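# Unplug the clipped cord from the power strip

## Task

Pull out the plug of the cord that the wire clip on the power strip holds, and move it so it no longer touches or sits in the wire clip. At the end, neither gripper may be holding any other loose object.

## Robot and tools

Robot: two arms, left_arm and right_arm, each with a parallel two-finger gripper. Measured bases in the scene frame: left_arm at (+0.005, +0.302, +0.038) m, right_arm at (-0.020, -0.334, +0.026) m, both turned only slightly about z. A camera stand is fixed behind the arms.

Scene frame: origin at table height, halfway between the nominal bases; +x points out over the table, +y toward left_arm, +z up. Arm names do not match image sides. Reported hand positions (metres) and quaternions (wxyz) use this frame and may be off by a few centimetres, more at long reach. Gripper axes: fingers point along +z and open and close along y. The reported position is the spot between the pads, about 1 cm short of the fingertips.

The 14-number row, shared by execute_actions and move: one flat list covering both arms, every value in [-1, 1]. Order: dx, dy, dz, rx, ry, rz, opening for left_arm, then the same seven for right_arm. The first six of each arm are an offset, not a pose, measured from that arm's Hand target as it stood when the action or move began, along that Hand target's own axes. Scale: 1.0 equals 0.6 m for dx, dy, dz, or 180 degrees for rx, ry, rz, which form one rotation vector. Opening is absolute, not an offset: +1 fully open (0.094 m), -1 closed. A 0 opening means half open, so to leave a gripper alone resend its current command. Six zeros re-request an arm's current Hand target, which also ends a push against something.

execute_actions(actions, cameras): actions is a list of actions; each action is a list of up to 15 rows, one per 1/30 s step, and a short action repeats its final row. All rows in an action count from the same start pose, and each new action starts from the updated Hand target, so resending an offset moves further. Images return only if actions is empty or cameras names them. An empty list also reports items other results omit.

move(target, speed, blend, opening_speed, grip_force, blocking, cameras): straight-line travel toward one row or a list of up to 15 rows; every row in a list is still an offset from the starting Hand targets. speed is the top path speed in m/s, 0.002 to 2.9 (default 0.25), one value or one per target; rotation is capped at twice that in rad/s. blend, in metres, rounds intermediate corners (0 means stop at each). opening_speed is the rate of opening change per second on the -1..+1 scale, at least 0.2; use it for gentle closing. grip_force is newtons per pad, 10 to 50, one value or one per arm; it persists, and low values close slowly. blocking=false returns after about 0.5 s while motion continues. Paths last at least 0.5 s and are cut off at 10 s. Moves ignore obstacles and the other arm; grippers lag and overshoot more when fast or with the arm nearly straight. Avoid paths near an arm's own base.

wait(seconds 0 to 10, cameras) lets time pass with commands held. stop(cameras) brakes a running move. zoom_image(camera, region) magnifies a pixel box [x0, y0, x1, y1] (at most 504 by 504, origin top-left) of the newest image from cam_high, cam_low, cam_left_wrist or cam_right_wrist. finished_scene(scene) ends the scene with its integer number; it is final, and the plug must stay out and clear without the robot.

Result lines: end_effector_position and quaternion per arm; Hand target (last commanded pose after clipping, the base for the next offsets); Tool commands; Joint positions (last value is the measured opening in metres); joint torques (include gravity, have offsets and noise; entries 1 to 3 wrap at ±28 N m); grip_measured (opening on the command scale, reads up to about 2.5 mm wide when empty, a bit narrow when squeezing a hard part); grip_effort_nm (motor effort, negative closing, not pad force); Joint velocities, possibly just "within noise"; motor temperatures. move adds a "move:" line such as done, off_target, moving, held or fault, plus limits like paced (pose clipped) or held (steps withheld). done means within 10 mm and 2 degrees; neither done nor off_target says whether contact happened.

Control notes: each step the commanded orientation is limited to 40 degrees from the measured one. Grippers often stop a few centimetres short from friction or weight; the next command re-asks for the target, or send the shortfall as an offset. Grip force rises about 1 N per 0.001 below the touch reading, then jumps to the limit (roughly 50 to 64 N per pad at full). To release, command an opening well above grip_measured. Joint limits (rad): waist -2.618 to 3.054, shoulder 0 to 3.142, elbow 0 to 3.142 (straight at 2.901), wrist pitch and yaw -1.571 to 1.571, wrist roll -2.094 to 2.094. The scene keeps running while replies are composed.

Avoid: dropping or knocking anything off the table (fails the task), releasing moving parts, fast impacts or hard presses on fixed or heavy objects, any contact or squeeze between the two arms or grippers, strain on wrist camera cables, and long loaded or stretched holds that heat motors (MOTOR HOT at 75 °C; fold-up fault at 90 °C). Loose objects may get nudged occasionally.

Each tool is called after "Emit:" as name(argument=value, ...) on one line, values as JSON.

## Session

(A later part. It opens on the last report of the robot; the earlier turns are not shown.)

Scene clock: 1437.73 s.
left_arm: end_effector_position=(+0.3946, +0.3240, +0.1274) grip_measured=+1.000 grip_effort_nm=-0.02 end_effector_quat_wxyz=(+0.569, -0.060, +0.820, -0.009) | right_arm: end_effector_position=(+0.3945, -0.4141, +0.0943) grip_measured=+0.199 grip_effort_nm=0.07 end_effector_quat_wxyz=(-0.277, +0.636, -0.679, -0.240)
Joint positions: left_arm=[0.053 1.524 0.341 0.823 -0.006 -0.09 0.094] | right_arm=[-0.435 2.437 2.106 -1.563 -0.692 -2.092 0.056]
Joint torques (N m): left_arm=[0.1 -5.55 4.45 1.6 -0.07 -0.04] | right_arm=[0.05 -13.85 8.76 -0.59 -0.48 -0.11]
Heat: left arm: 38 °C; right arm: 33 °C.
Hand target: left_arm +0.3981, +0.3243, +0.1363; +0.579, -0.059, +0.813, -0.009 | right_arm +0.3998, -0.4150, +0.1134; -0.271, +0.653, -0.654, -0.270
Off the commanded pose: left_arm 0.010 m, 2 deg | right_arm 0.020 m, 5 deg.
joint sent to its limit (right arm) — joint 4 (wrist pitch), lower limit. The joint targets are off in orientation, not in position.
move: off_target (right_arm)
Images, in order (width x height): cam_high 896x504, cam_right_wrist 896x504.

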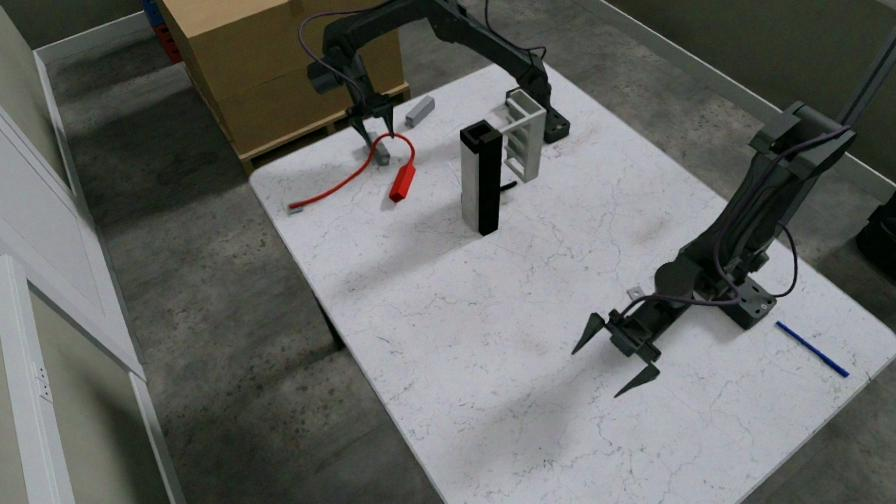

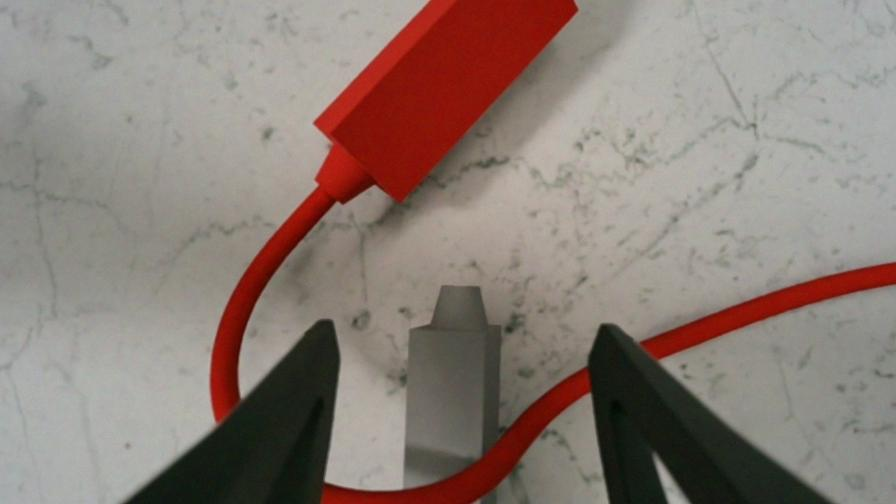

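Emit:
move(target=[[0,0,0,0,0,0,1, -0.1315,0.1163,-0.049,0.2125,-0.1316,0.1353,-0.2],[0,0,0,0,0,0,1, -0.1433,0.183,0.1042,0.0751,-0.1933,0.0391,-0.2]], speed=0.3, blend=[0.03, 0], cameras=["cam_right_wrist","cam_high"])

Scene clock: 1769.83 s.
left_arm: end_effector_position=(+0.3946, +0.3240, +0.1274) grip_measured=+1.000 grip_effort_nm=-0.02 end_effector_quat_wxyz=(+0.569, -0.060, +0.820, -0.009) | right_arm: end_effector_position=(+0.2828, -0.3072, +0.1265) grip_measured=-0.199 grip_effort_nm=-0.07 end_effector_quat_wxyz=(+0.493, -0.442, +0.659, +0.356)
Joint positions: left_arm=[0.053 1.524 0.341 0.823 -0.006 -0.09 0.094] | right_arm=[-0.483 1.947 1.037 -1.204 -1.262 -2.1 0.038]
Joint torques (N m): left_arm=[0.01 -5.35 4.6 1.57 -0.03 -0.06] | right_arm=[0.39 -5.89 7.46 -0.71 -0.65 -0.1]
Motor temperatures (°C): left_arm=[20 24 25 38 20 23 23] | right_arm=[20 50 29 23 24 23 21]
Heat: left arm: 38 °C; right arm: 50 °C.
Hand target: left_arm +0.3981, +0.3243, +0.1363; +0.579, -0.059, +0.813, -0.009 | right_arm +0.2901, -0.3098, +0.1300; +0.510, -0.466, +0.608, +0.391
Off the commanded pose: left_arm 0.010 m, 2 deg | right_arm 0.008 m, 8 deg.
joint sent to its limit (right arm) — joint 6 (wrist roll), lower limit. The joint targets are off in orientation, not in position.
move: off_target (right_arm)
Images, in order (width x height): cam_high 896x504, cam_right_wrist 896x504.

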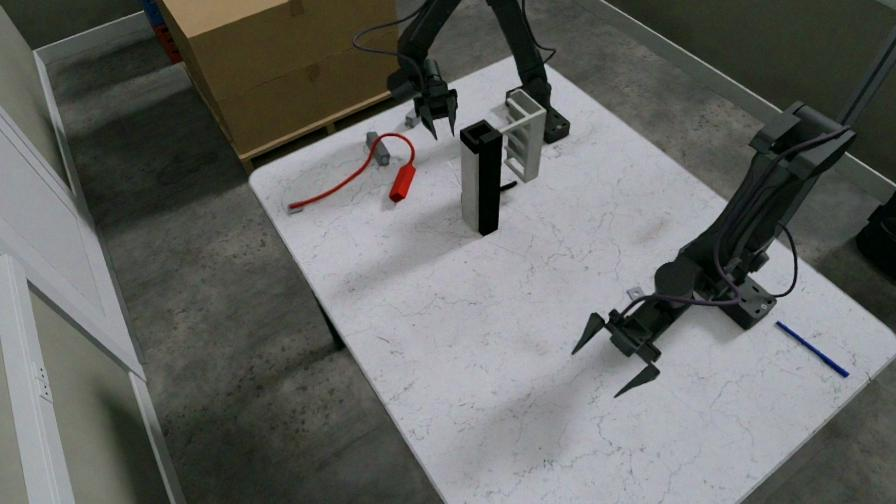

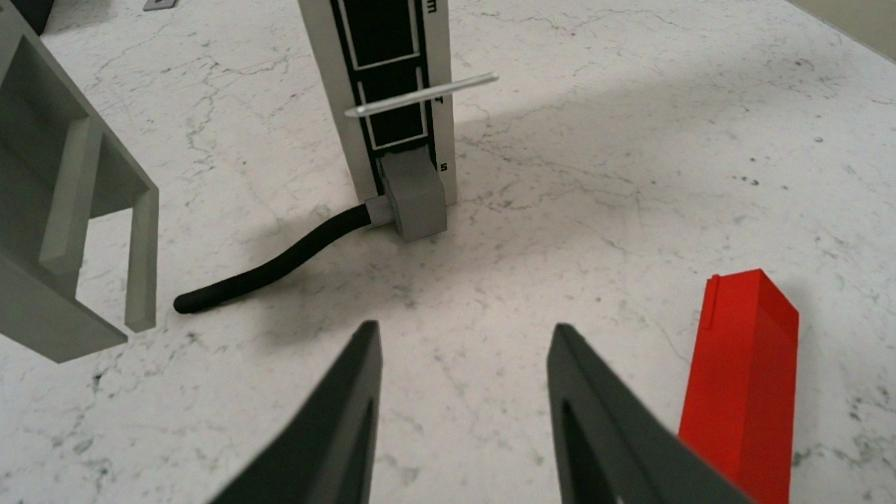

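Emit:
move(target=[[0,0,0,0,0,0,1, -0.0708,0.0827,0.0287,0.1489,0.0119,0.4644,-0.3],[0,0,0,0,0,0,1, -0.0357,0.0497,0.135,0.1489,0.0119,0.4644,-0.3]], speed=[0.3, 0.15], cameras=["cam_right_wrist"])

Scene clock: 1806.43 s.
left_arm: end_effector_position=(+0.3946, +0.3240, +0.1274) grip_measured=+1.000 grip_effort_nm=-0.02 end_effector_quat_wxyz=(+0.569, -0.060, +0.820, -0.009) | right_arm: end_effector_position=(+0.2869, -0.2233, +0.1446) grip_measured=-0.299 grip_effort_nm=-0.07 end_effector_quat_wxyz=(+0.204, +0.166, +0.835, +0.483)
Joint positions: left_arm=[0.053 1.524 0.341 0.823 -0.006 -0.09 0.094] | right_arm=[-0.075 1.298 0.556 -0.082 -0.911 0.662 0.033]
Joint torques (N m): left_arm=[-0.18 -5.39 4.63 1.62 -0.08 -0.04] | right_arm=[0.54 -3.22 5.09 1.36 -0.36 -0.02]
Motor temperatures (°C): left_arm=[20 24 25 38 20 23 23] | right_arm=[20 41 29 24 24 23 21]
Heat: left arm: 38 °C; right arm: 41 °C.
Hand target: left_arm +0.3981, +0.3243, +0.1363; +0.579, -0.059, +0.813, -0.009 | right_arm +0.2831, -0.2216, +0.1370; +0.198, +0.167, +0.837, +0.482
Off the commanded pose: left_arm 0.010 m, 2 deg | right_arm 0.009 m, 1 deg.
move: done
Images, in order (width x height): cam_right_wrist 896x504.

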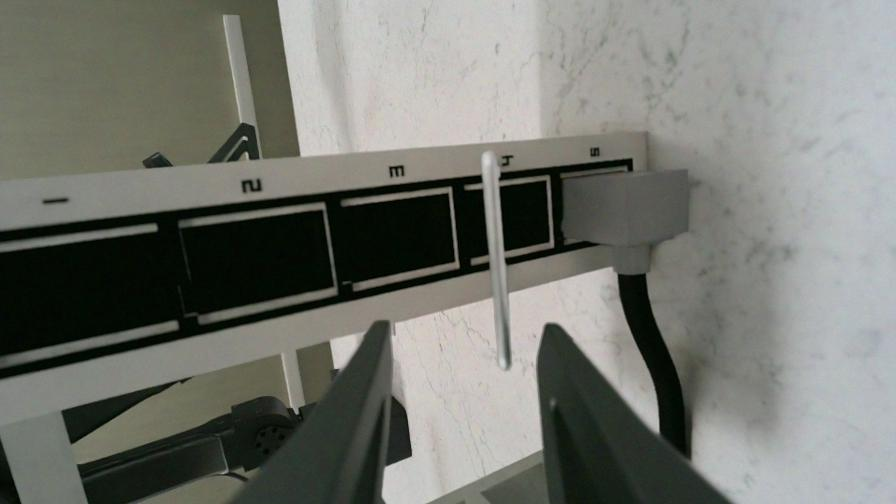

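Emit:
move(target=[0,0,0,0,0,0,1, 0.0053,-0.1115,0.0295,-0.0962,0.0096,0.0547,-0.3], speed=0.12, cameras=["cam_right_wrist"])

Scene clock: 1823.17 s.
left_arm: end_effector_position=(+0.3946, +0.3240, +0.1274) grip_measured=+1.000 grip_effort_nm=-0.02 end_effector_quat_wxyz=(+0.569, -0.060, +0.820, -0.009) | right_arm: end_effector_position=(+0.2893, -0.2406, +0.0727) grip_measured=-0.299 grip_effort_nm=-0.07 end_effector_quat_wxyz=(+0.174, +0.200, +0.743, +0.614)
Joint positions: left_arm=[0.053 1.524 0.341 0.823 -0.006 -0.09 0.094] | right_arm=[-0.234 1.923 0.342 0.968 -1.244 0.97 0.033]
Joint torques (N m): left_arm=[0.01 -5.52 4.66 1.62 -0.1 -0.02] | right_arm=[-0.47 -4.33 1.35 1.42 -0.56 -0.07]
Heat: left arm: 38 °C; right arm: 38 °C.
Hand target: left_arm +0.3981, +0.3243, +0.1363; +0.579, -0.059, +0.813, -0.009 | right_arm +0.2830, -0.2390, +0.0699; +0.166, +0.199, +0.741, +0.620
Off the commanded pose: left_arm 0.010 m, 2 deg | right_arm 0.007 m, 1 deg.
move: done
Images, in order (width x height): cam_right_wrist 896x504.

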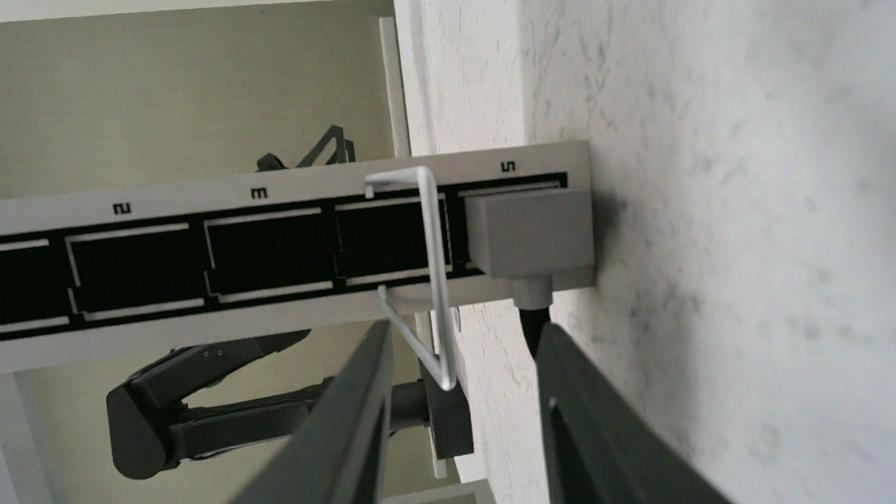

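Emit:
move(target=[0,0,0,0,0,0,1, 0.0142,0.1571,-0.0028,0,0,0,-0.3], speed=0.15, cameras=["cam_right_wrist"])

Scene clock: 1836.67 s.
left_arm: end_effector_position=(+0.3946, +0.3240, +0.1274) grip_measured=+1.000 grip_effort_nm=-0.03 end_effector_quat_wxyz=(+0.569, -0.060, +0.820, -0.009) | right_arm: end_effector_position=(+0.2760, -0.2218, +0.1502) grip_measured=-0.299 grip_effort_nm=-0.07 end_effector_quat_wxyz=(+0.146, +0.219, +0.738, +0.621)
Joint positions: left_arm=[0.053 1.524 0.341 0.823 -0.006 -0.09 0.094] | right_arm=[-0.169 1.421 0.357 0.518 -1.205 1.111 0.033]
Joint torques (N m): left_arm=[0.09 -5.53 4.79 1.65 -0.08 -0.05] | right_arm=[0.55 -5.37 8.81 1.19 -0.29 -0.15]
Heat: left arm: 38 °C; right arm: 37 °C.
Hand target: left_arm +0.3981, +0.3243, +0.1363; +0.579, -0.059, +0.813, -0.009 | right_arm +0.2832, -0.2219, +0.1631; +0.167, +0.199, +0.741, +0.620
Off the commanded pose: left_arm 0.010 m, 2 deg | right_arm 0.015 m, 3 deg.
move: off_target (right_arm)
Images, in order (width x height): cam_right_wrist 896x504.

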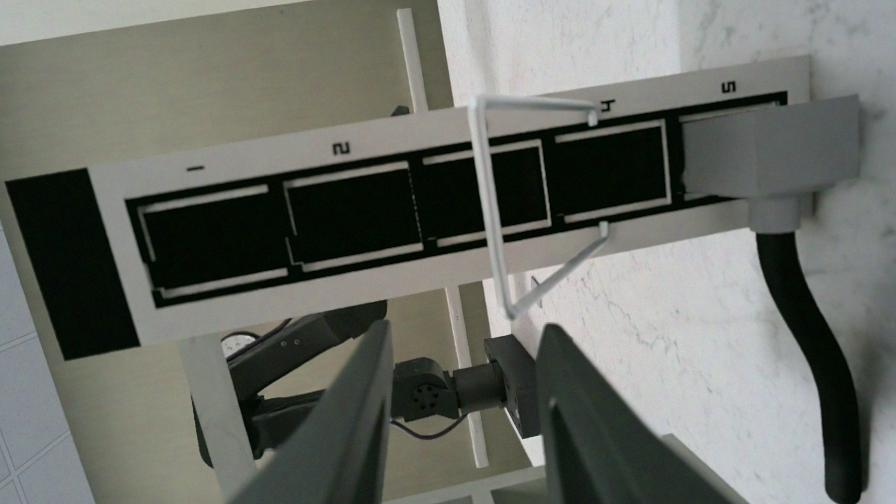

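Emit:
move(target=[[0,0,0,0,0,0,1, -0.0101,-0.0039,0.0066,0,0,0,-0.3],[0,0,0,0,0,0,1, -0.0244,-0.1561,0.0083,0,0,0,-0.3]], speed=0.12, blend=[0.005, 0], cameras=["cam_right_wrist"])

Scene clock: 1932.30 s.
left_arm: end_effector_position=(+0.3946, +0.3240, +0.1274) grip_measured=+1.000 grip_effort_nm=-0.03 end_effector_quat_wxyz=(+0.569, -0.060, +0.820, -0.009) | right_arm: end_effector_position=(+0.2969, -0.2404, +0.0736) grip_measured=-0.299 grip_effort_nm=-0.07 end_effector_quat_wxyz=(+0.175, +0.199, +0.743, +0.615)
Joint positions: left_arm=[0.053 1.524 0.341 0.823 -0.006 -0.09 0.094] | right_arm=[-0.225 1.937 0.369 0.973 -1.238 0.986 0.033]
Joint torques (N m): left_arm=[0.13 -5.52 4.6 1.59 -0.05 -0.04] | right_arm=[-0.58 -4.45 1.28 1.39 -0.57 -0.07]
Motor temperatures (°C): left_arm=[20 24 25 38 20 23 23] | right_arm=[19 35 29 28 24 23 20]
Heat: left arm: 38 °C; right arm: 35 °C.
Hand target: left_arm +0.3981, +0.3243, +0.1363; +0.579, -0.059, +0.813, -0.009 | right_arm +0.2900, -0.2391, +0.0700; +0.166, +0.199, +0.741, +0.620
Off the commanded pose: left_arm 0.010 m, 2 deg | right_arm 0.008 m, 1 deg.
move: done; blend cut to 0.004 m at target 1
Images, in order (width x height): cam_right_wrist 896x504.

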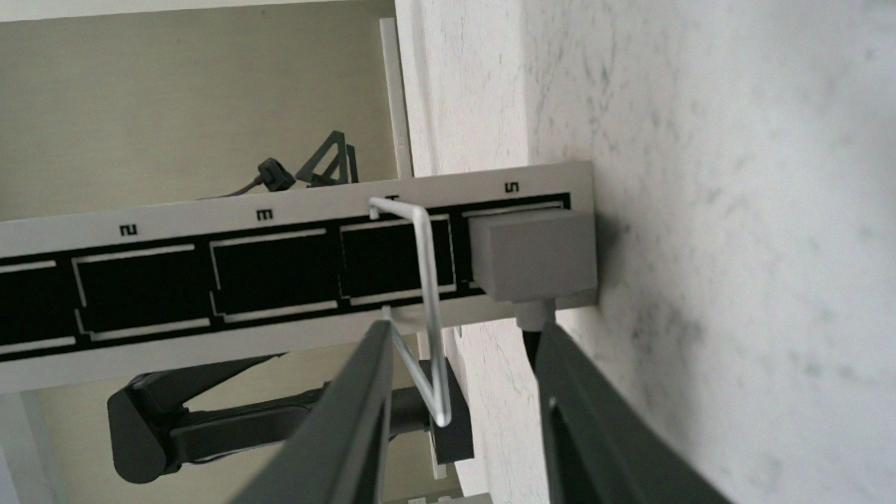

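Emit:
move(target=[[0,0,0,0,0,0,1, 0,0,-0.0833,0,0,0,-0.3],[0,0,0,0,0,0,1, 0.0108,-0.027,-0.1048,-0.0087,-0.0087,-0.4999,-0.97]], speed=0.25, blend=[0.01, 0], cameras=["cam_right_wrist"])

Scene clock: 1955.50 s.
left_arm: end_effector_position=(+0.3946, +0.3240, +0.1274) grip_measured=+1.000 grip_effort_nm=-0.02 end_effector_quat_wxyz=(+0.569, -0.060, +0.820, -0.009) | right_arm: end_effector_position=(+0.2477, -0.2885, +0.0617) grip_measured=-0.969 grip_effort_nm=-0.07 end_effector_quat_wxyz=(+0.557, -0.384, +0.661, +0.324)
Joint positions: left_arm=[0.053 1.524 0.341 0.823 -0.006 -0.09 0.094] | right_arm=[-0.516 1.947 0.571 -0.383 -1.397 -1.761 0.001]
Joint torques (N m): left_arm=[0.01 -5.65 4.82 1.66 -0.11 -0.06] | right_arm=[-0.73 -4.37 4.15 -0.19 -0.9 -0.12]
Heat: left arm: 38 °C; right arm: 34 °C.
Hand target: left_arm +0.3981, +0.3243, +0.1363; +0.579, -0.059, +0.813, -0.009 | right_arm +0.2520, -0.2920, +0.0651; +0.568, -0.377, +0.655, +0.327
Off the commanded pose: left_arm 0.010 m, 2 deg | right_arm 0.006 m, 2 deg.
move: done
Images, in order (width x height): cam_right_wrist 896x504.

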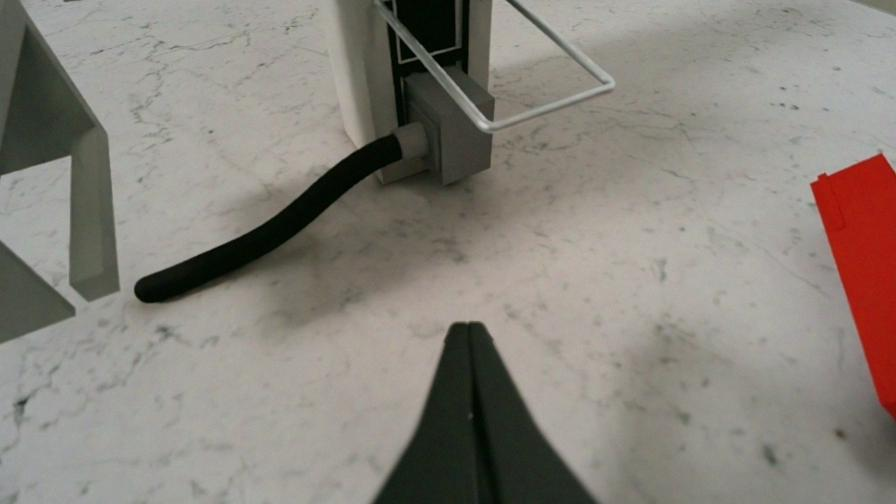

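Emit:
move(target=[[0,0,0,0,0,0,1, -0.0163,0.0068,0.1055,0,0,0,-0.97],[0,0,0,0,0,0,1, -0.1513,0.0065,0.1198,0,0,0,-0.97]], speed=0.12, cameras=["cam_right_wrist"])

Scene clock: 1969.17 s.
left_arm: end_effector_position=(+0.3946, +0.3240, +0.1274) grip_measured=+1.000 grip_effort_nm=-0.02 end_effector_quat_wxyz=(+0.569, -0.060, +0.820, -0.009) | right_arm: end_effector_position=(+0.2843, -0.2180, +0.1347) grip_measured=-0.969 grip_effort_nm=-0.07 end_effector_quat_wxyz=(+0.557, -0.365, +0.665, +0.338)
Joint positions: left_arm=[0.053 1.524 0.341 0.823 -0.006 -0.09 0.094] | right_arm=[-0.148 1.596 0.316 0.853 -1.2 -0.356 0.001]
Joint torques (N m): left_arm=[0.12 -5.52 4.62 1.63 -0.05 -0.04] | right_arm=[0.61 -6.04 7.15 1.23 -0.24 -0.13]
Heat: left arm: 38 °C; right arm: 34 °C.
Hand target: left_arm +0.3981, +0.3243, +0.1363; +0.579, -0.059, +0.813, -0.009 | right_arm +0.2908, -0.2173, +0.1448; +0.568, -0.377, +0.655, +0.327
Off the commanded pose: left_arm 0.010 m, 2 deg | right_arm 0.012 m, 3 deg.
move: off_target (right_arm)
Images, in order (width x height): cam_right_wrist 896x504.

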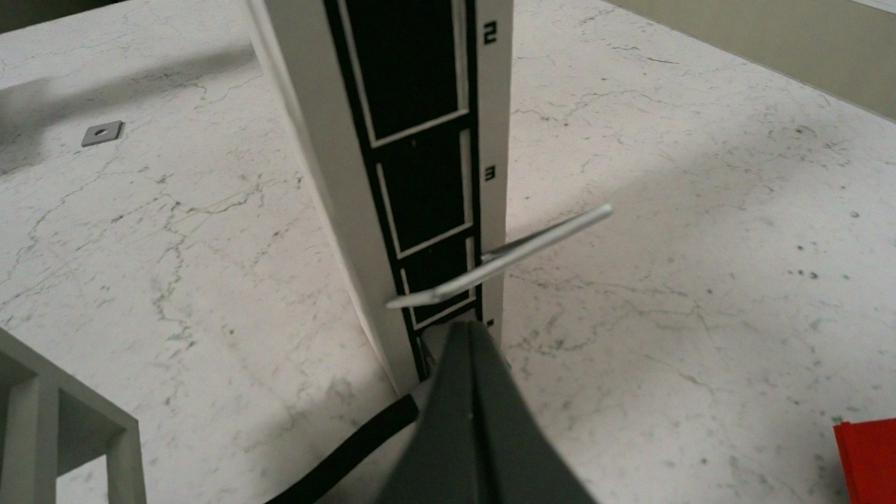

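Emit:
move(target=[[-0.0235,-0.3703,-0.1622,0.3185,0.068,0.172,-0.97, 0,0,-0.12,0,0,0,-0.97]], speed=0.3, cameras=["all"])

Scene clock: 2066.20 s.
left_arm: end_effector_position=(+0.3266, +0.1065, +0.1871) grip_measured=-0.968 grip_effort_nm=-0.10 end_effector_quat_wxyz=(+0.423, +0.423, +0.764, -0.244) | right_arm: end_effector_position=(+0.2499, -0.2755, +0.1466) grip_measured=-0.969 grip_effort_nm=-0.07 end_effector_quat_wxyz=(+0.559, -0.372, +0.666, +0.324)
Joint positions: left_arm=[-0.26 1.343 0.753 -0.118 0.632 0.451 0.001] | right_arm=[-0.457 1.467 0.525 -0.377 -1.401 -1.299 0.001]
Joint torques (N m): left_arm=[-0.46 -4.37 7.65 1.21 0.39 0.1] | right_arm=[-0.54 -3.03 8.28 0.36 -0.89 -0.12]
Heat: left arm: 37 °C; right arm: 33 °C.
Hand target: left_arm +0.3300, +0.0999, +0.2000; +0.433, +0.433, +0.750, -0.250 | right_arm +0.2550, -0.2790, +0.1549; +0.568, -0.377, +0.655, +0.327
Off the commanded pose: left_arm 0.015 m, 2 deg | right_arm 0.010 m, 2 deg.
move: off_target (left_arm)

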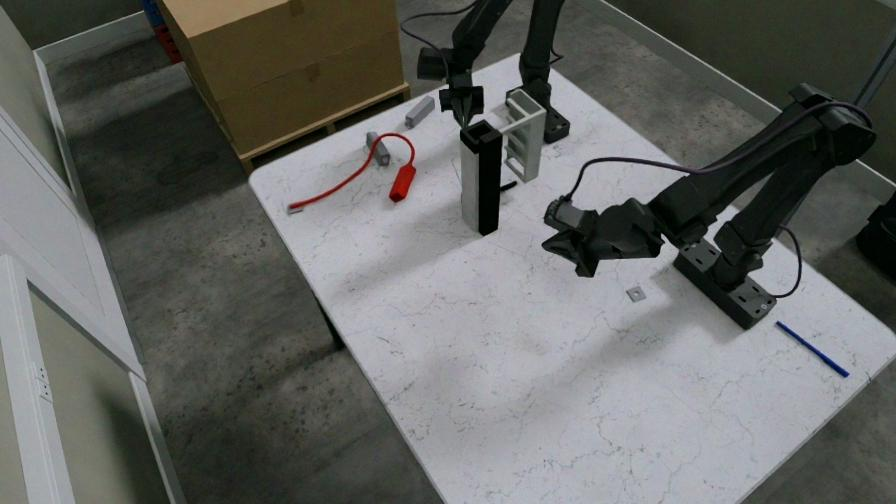

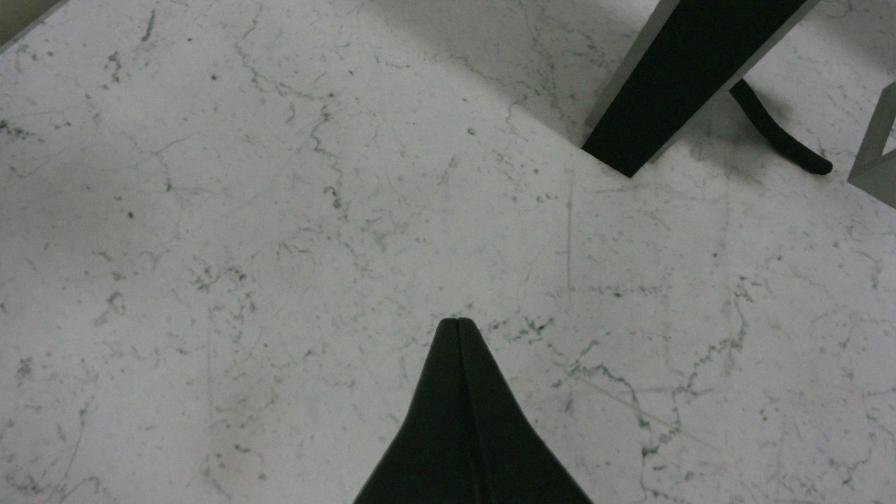

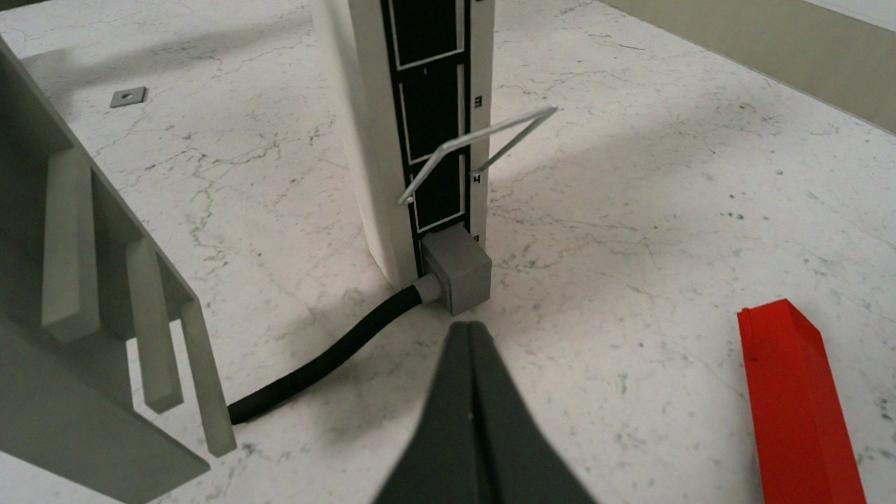

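Emit:
finished_scene(scene=1)

The scene is finished: the task was done.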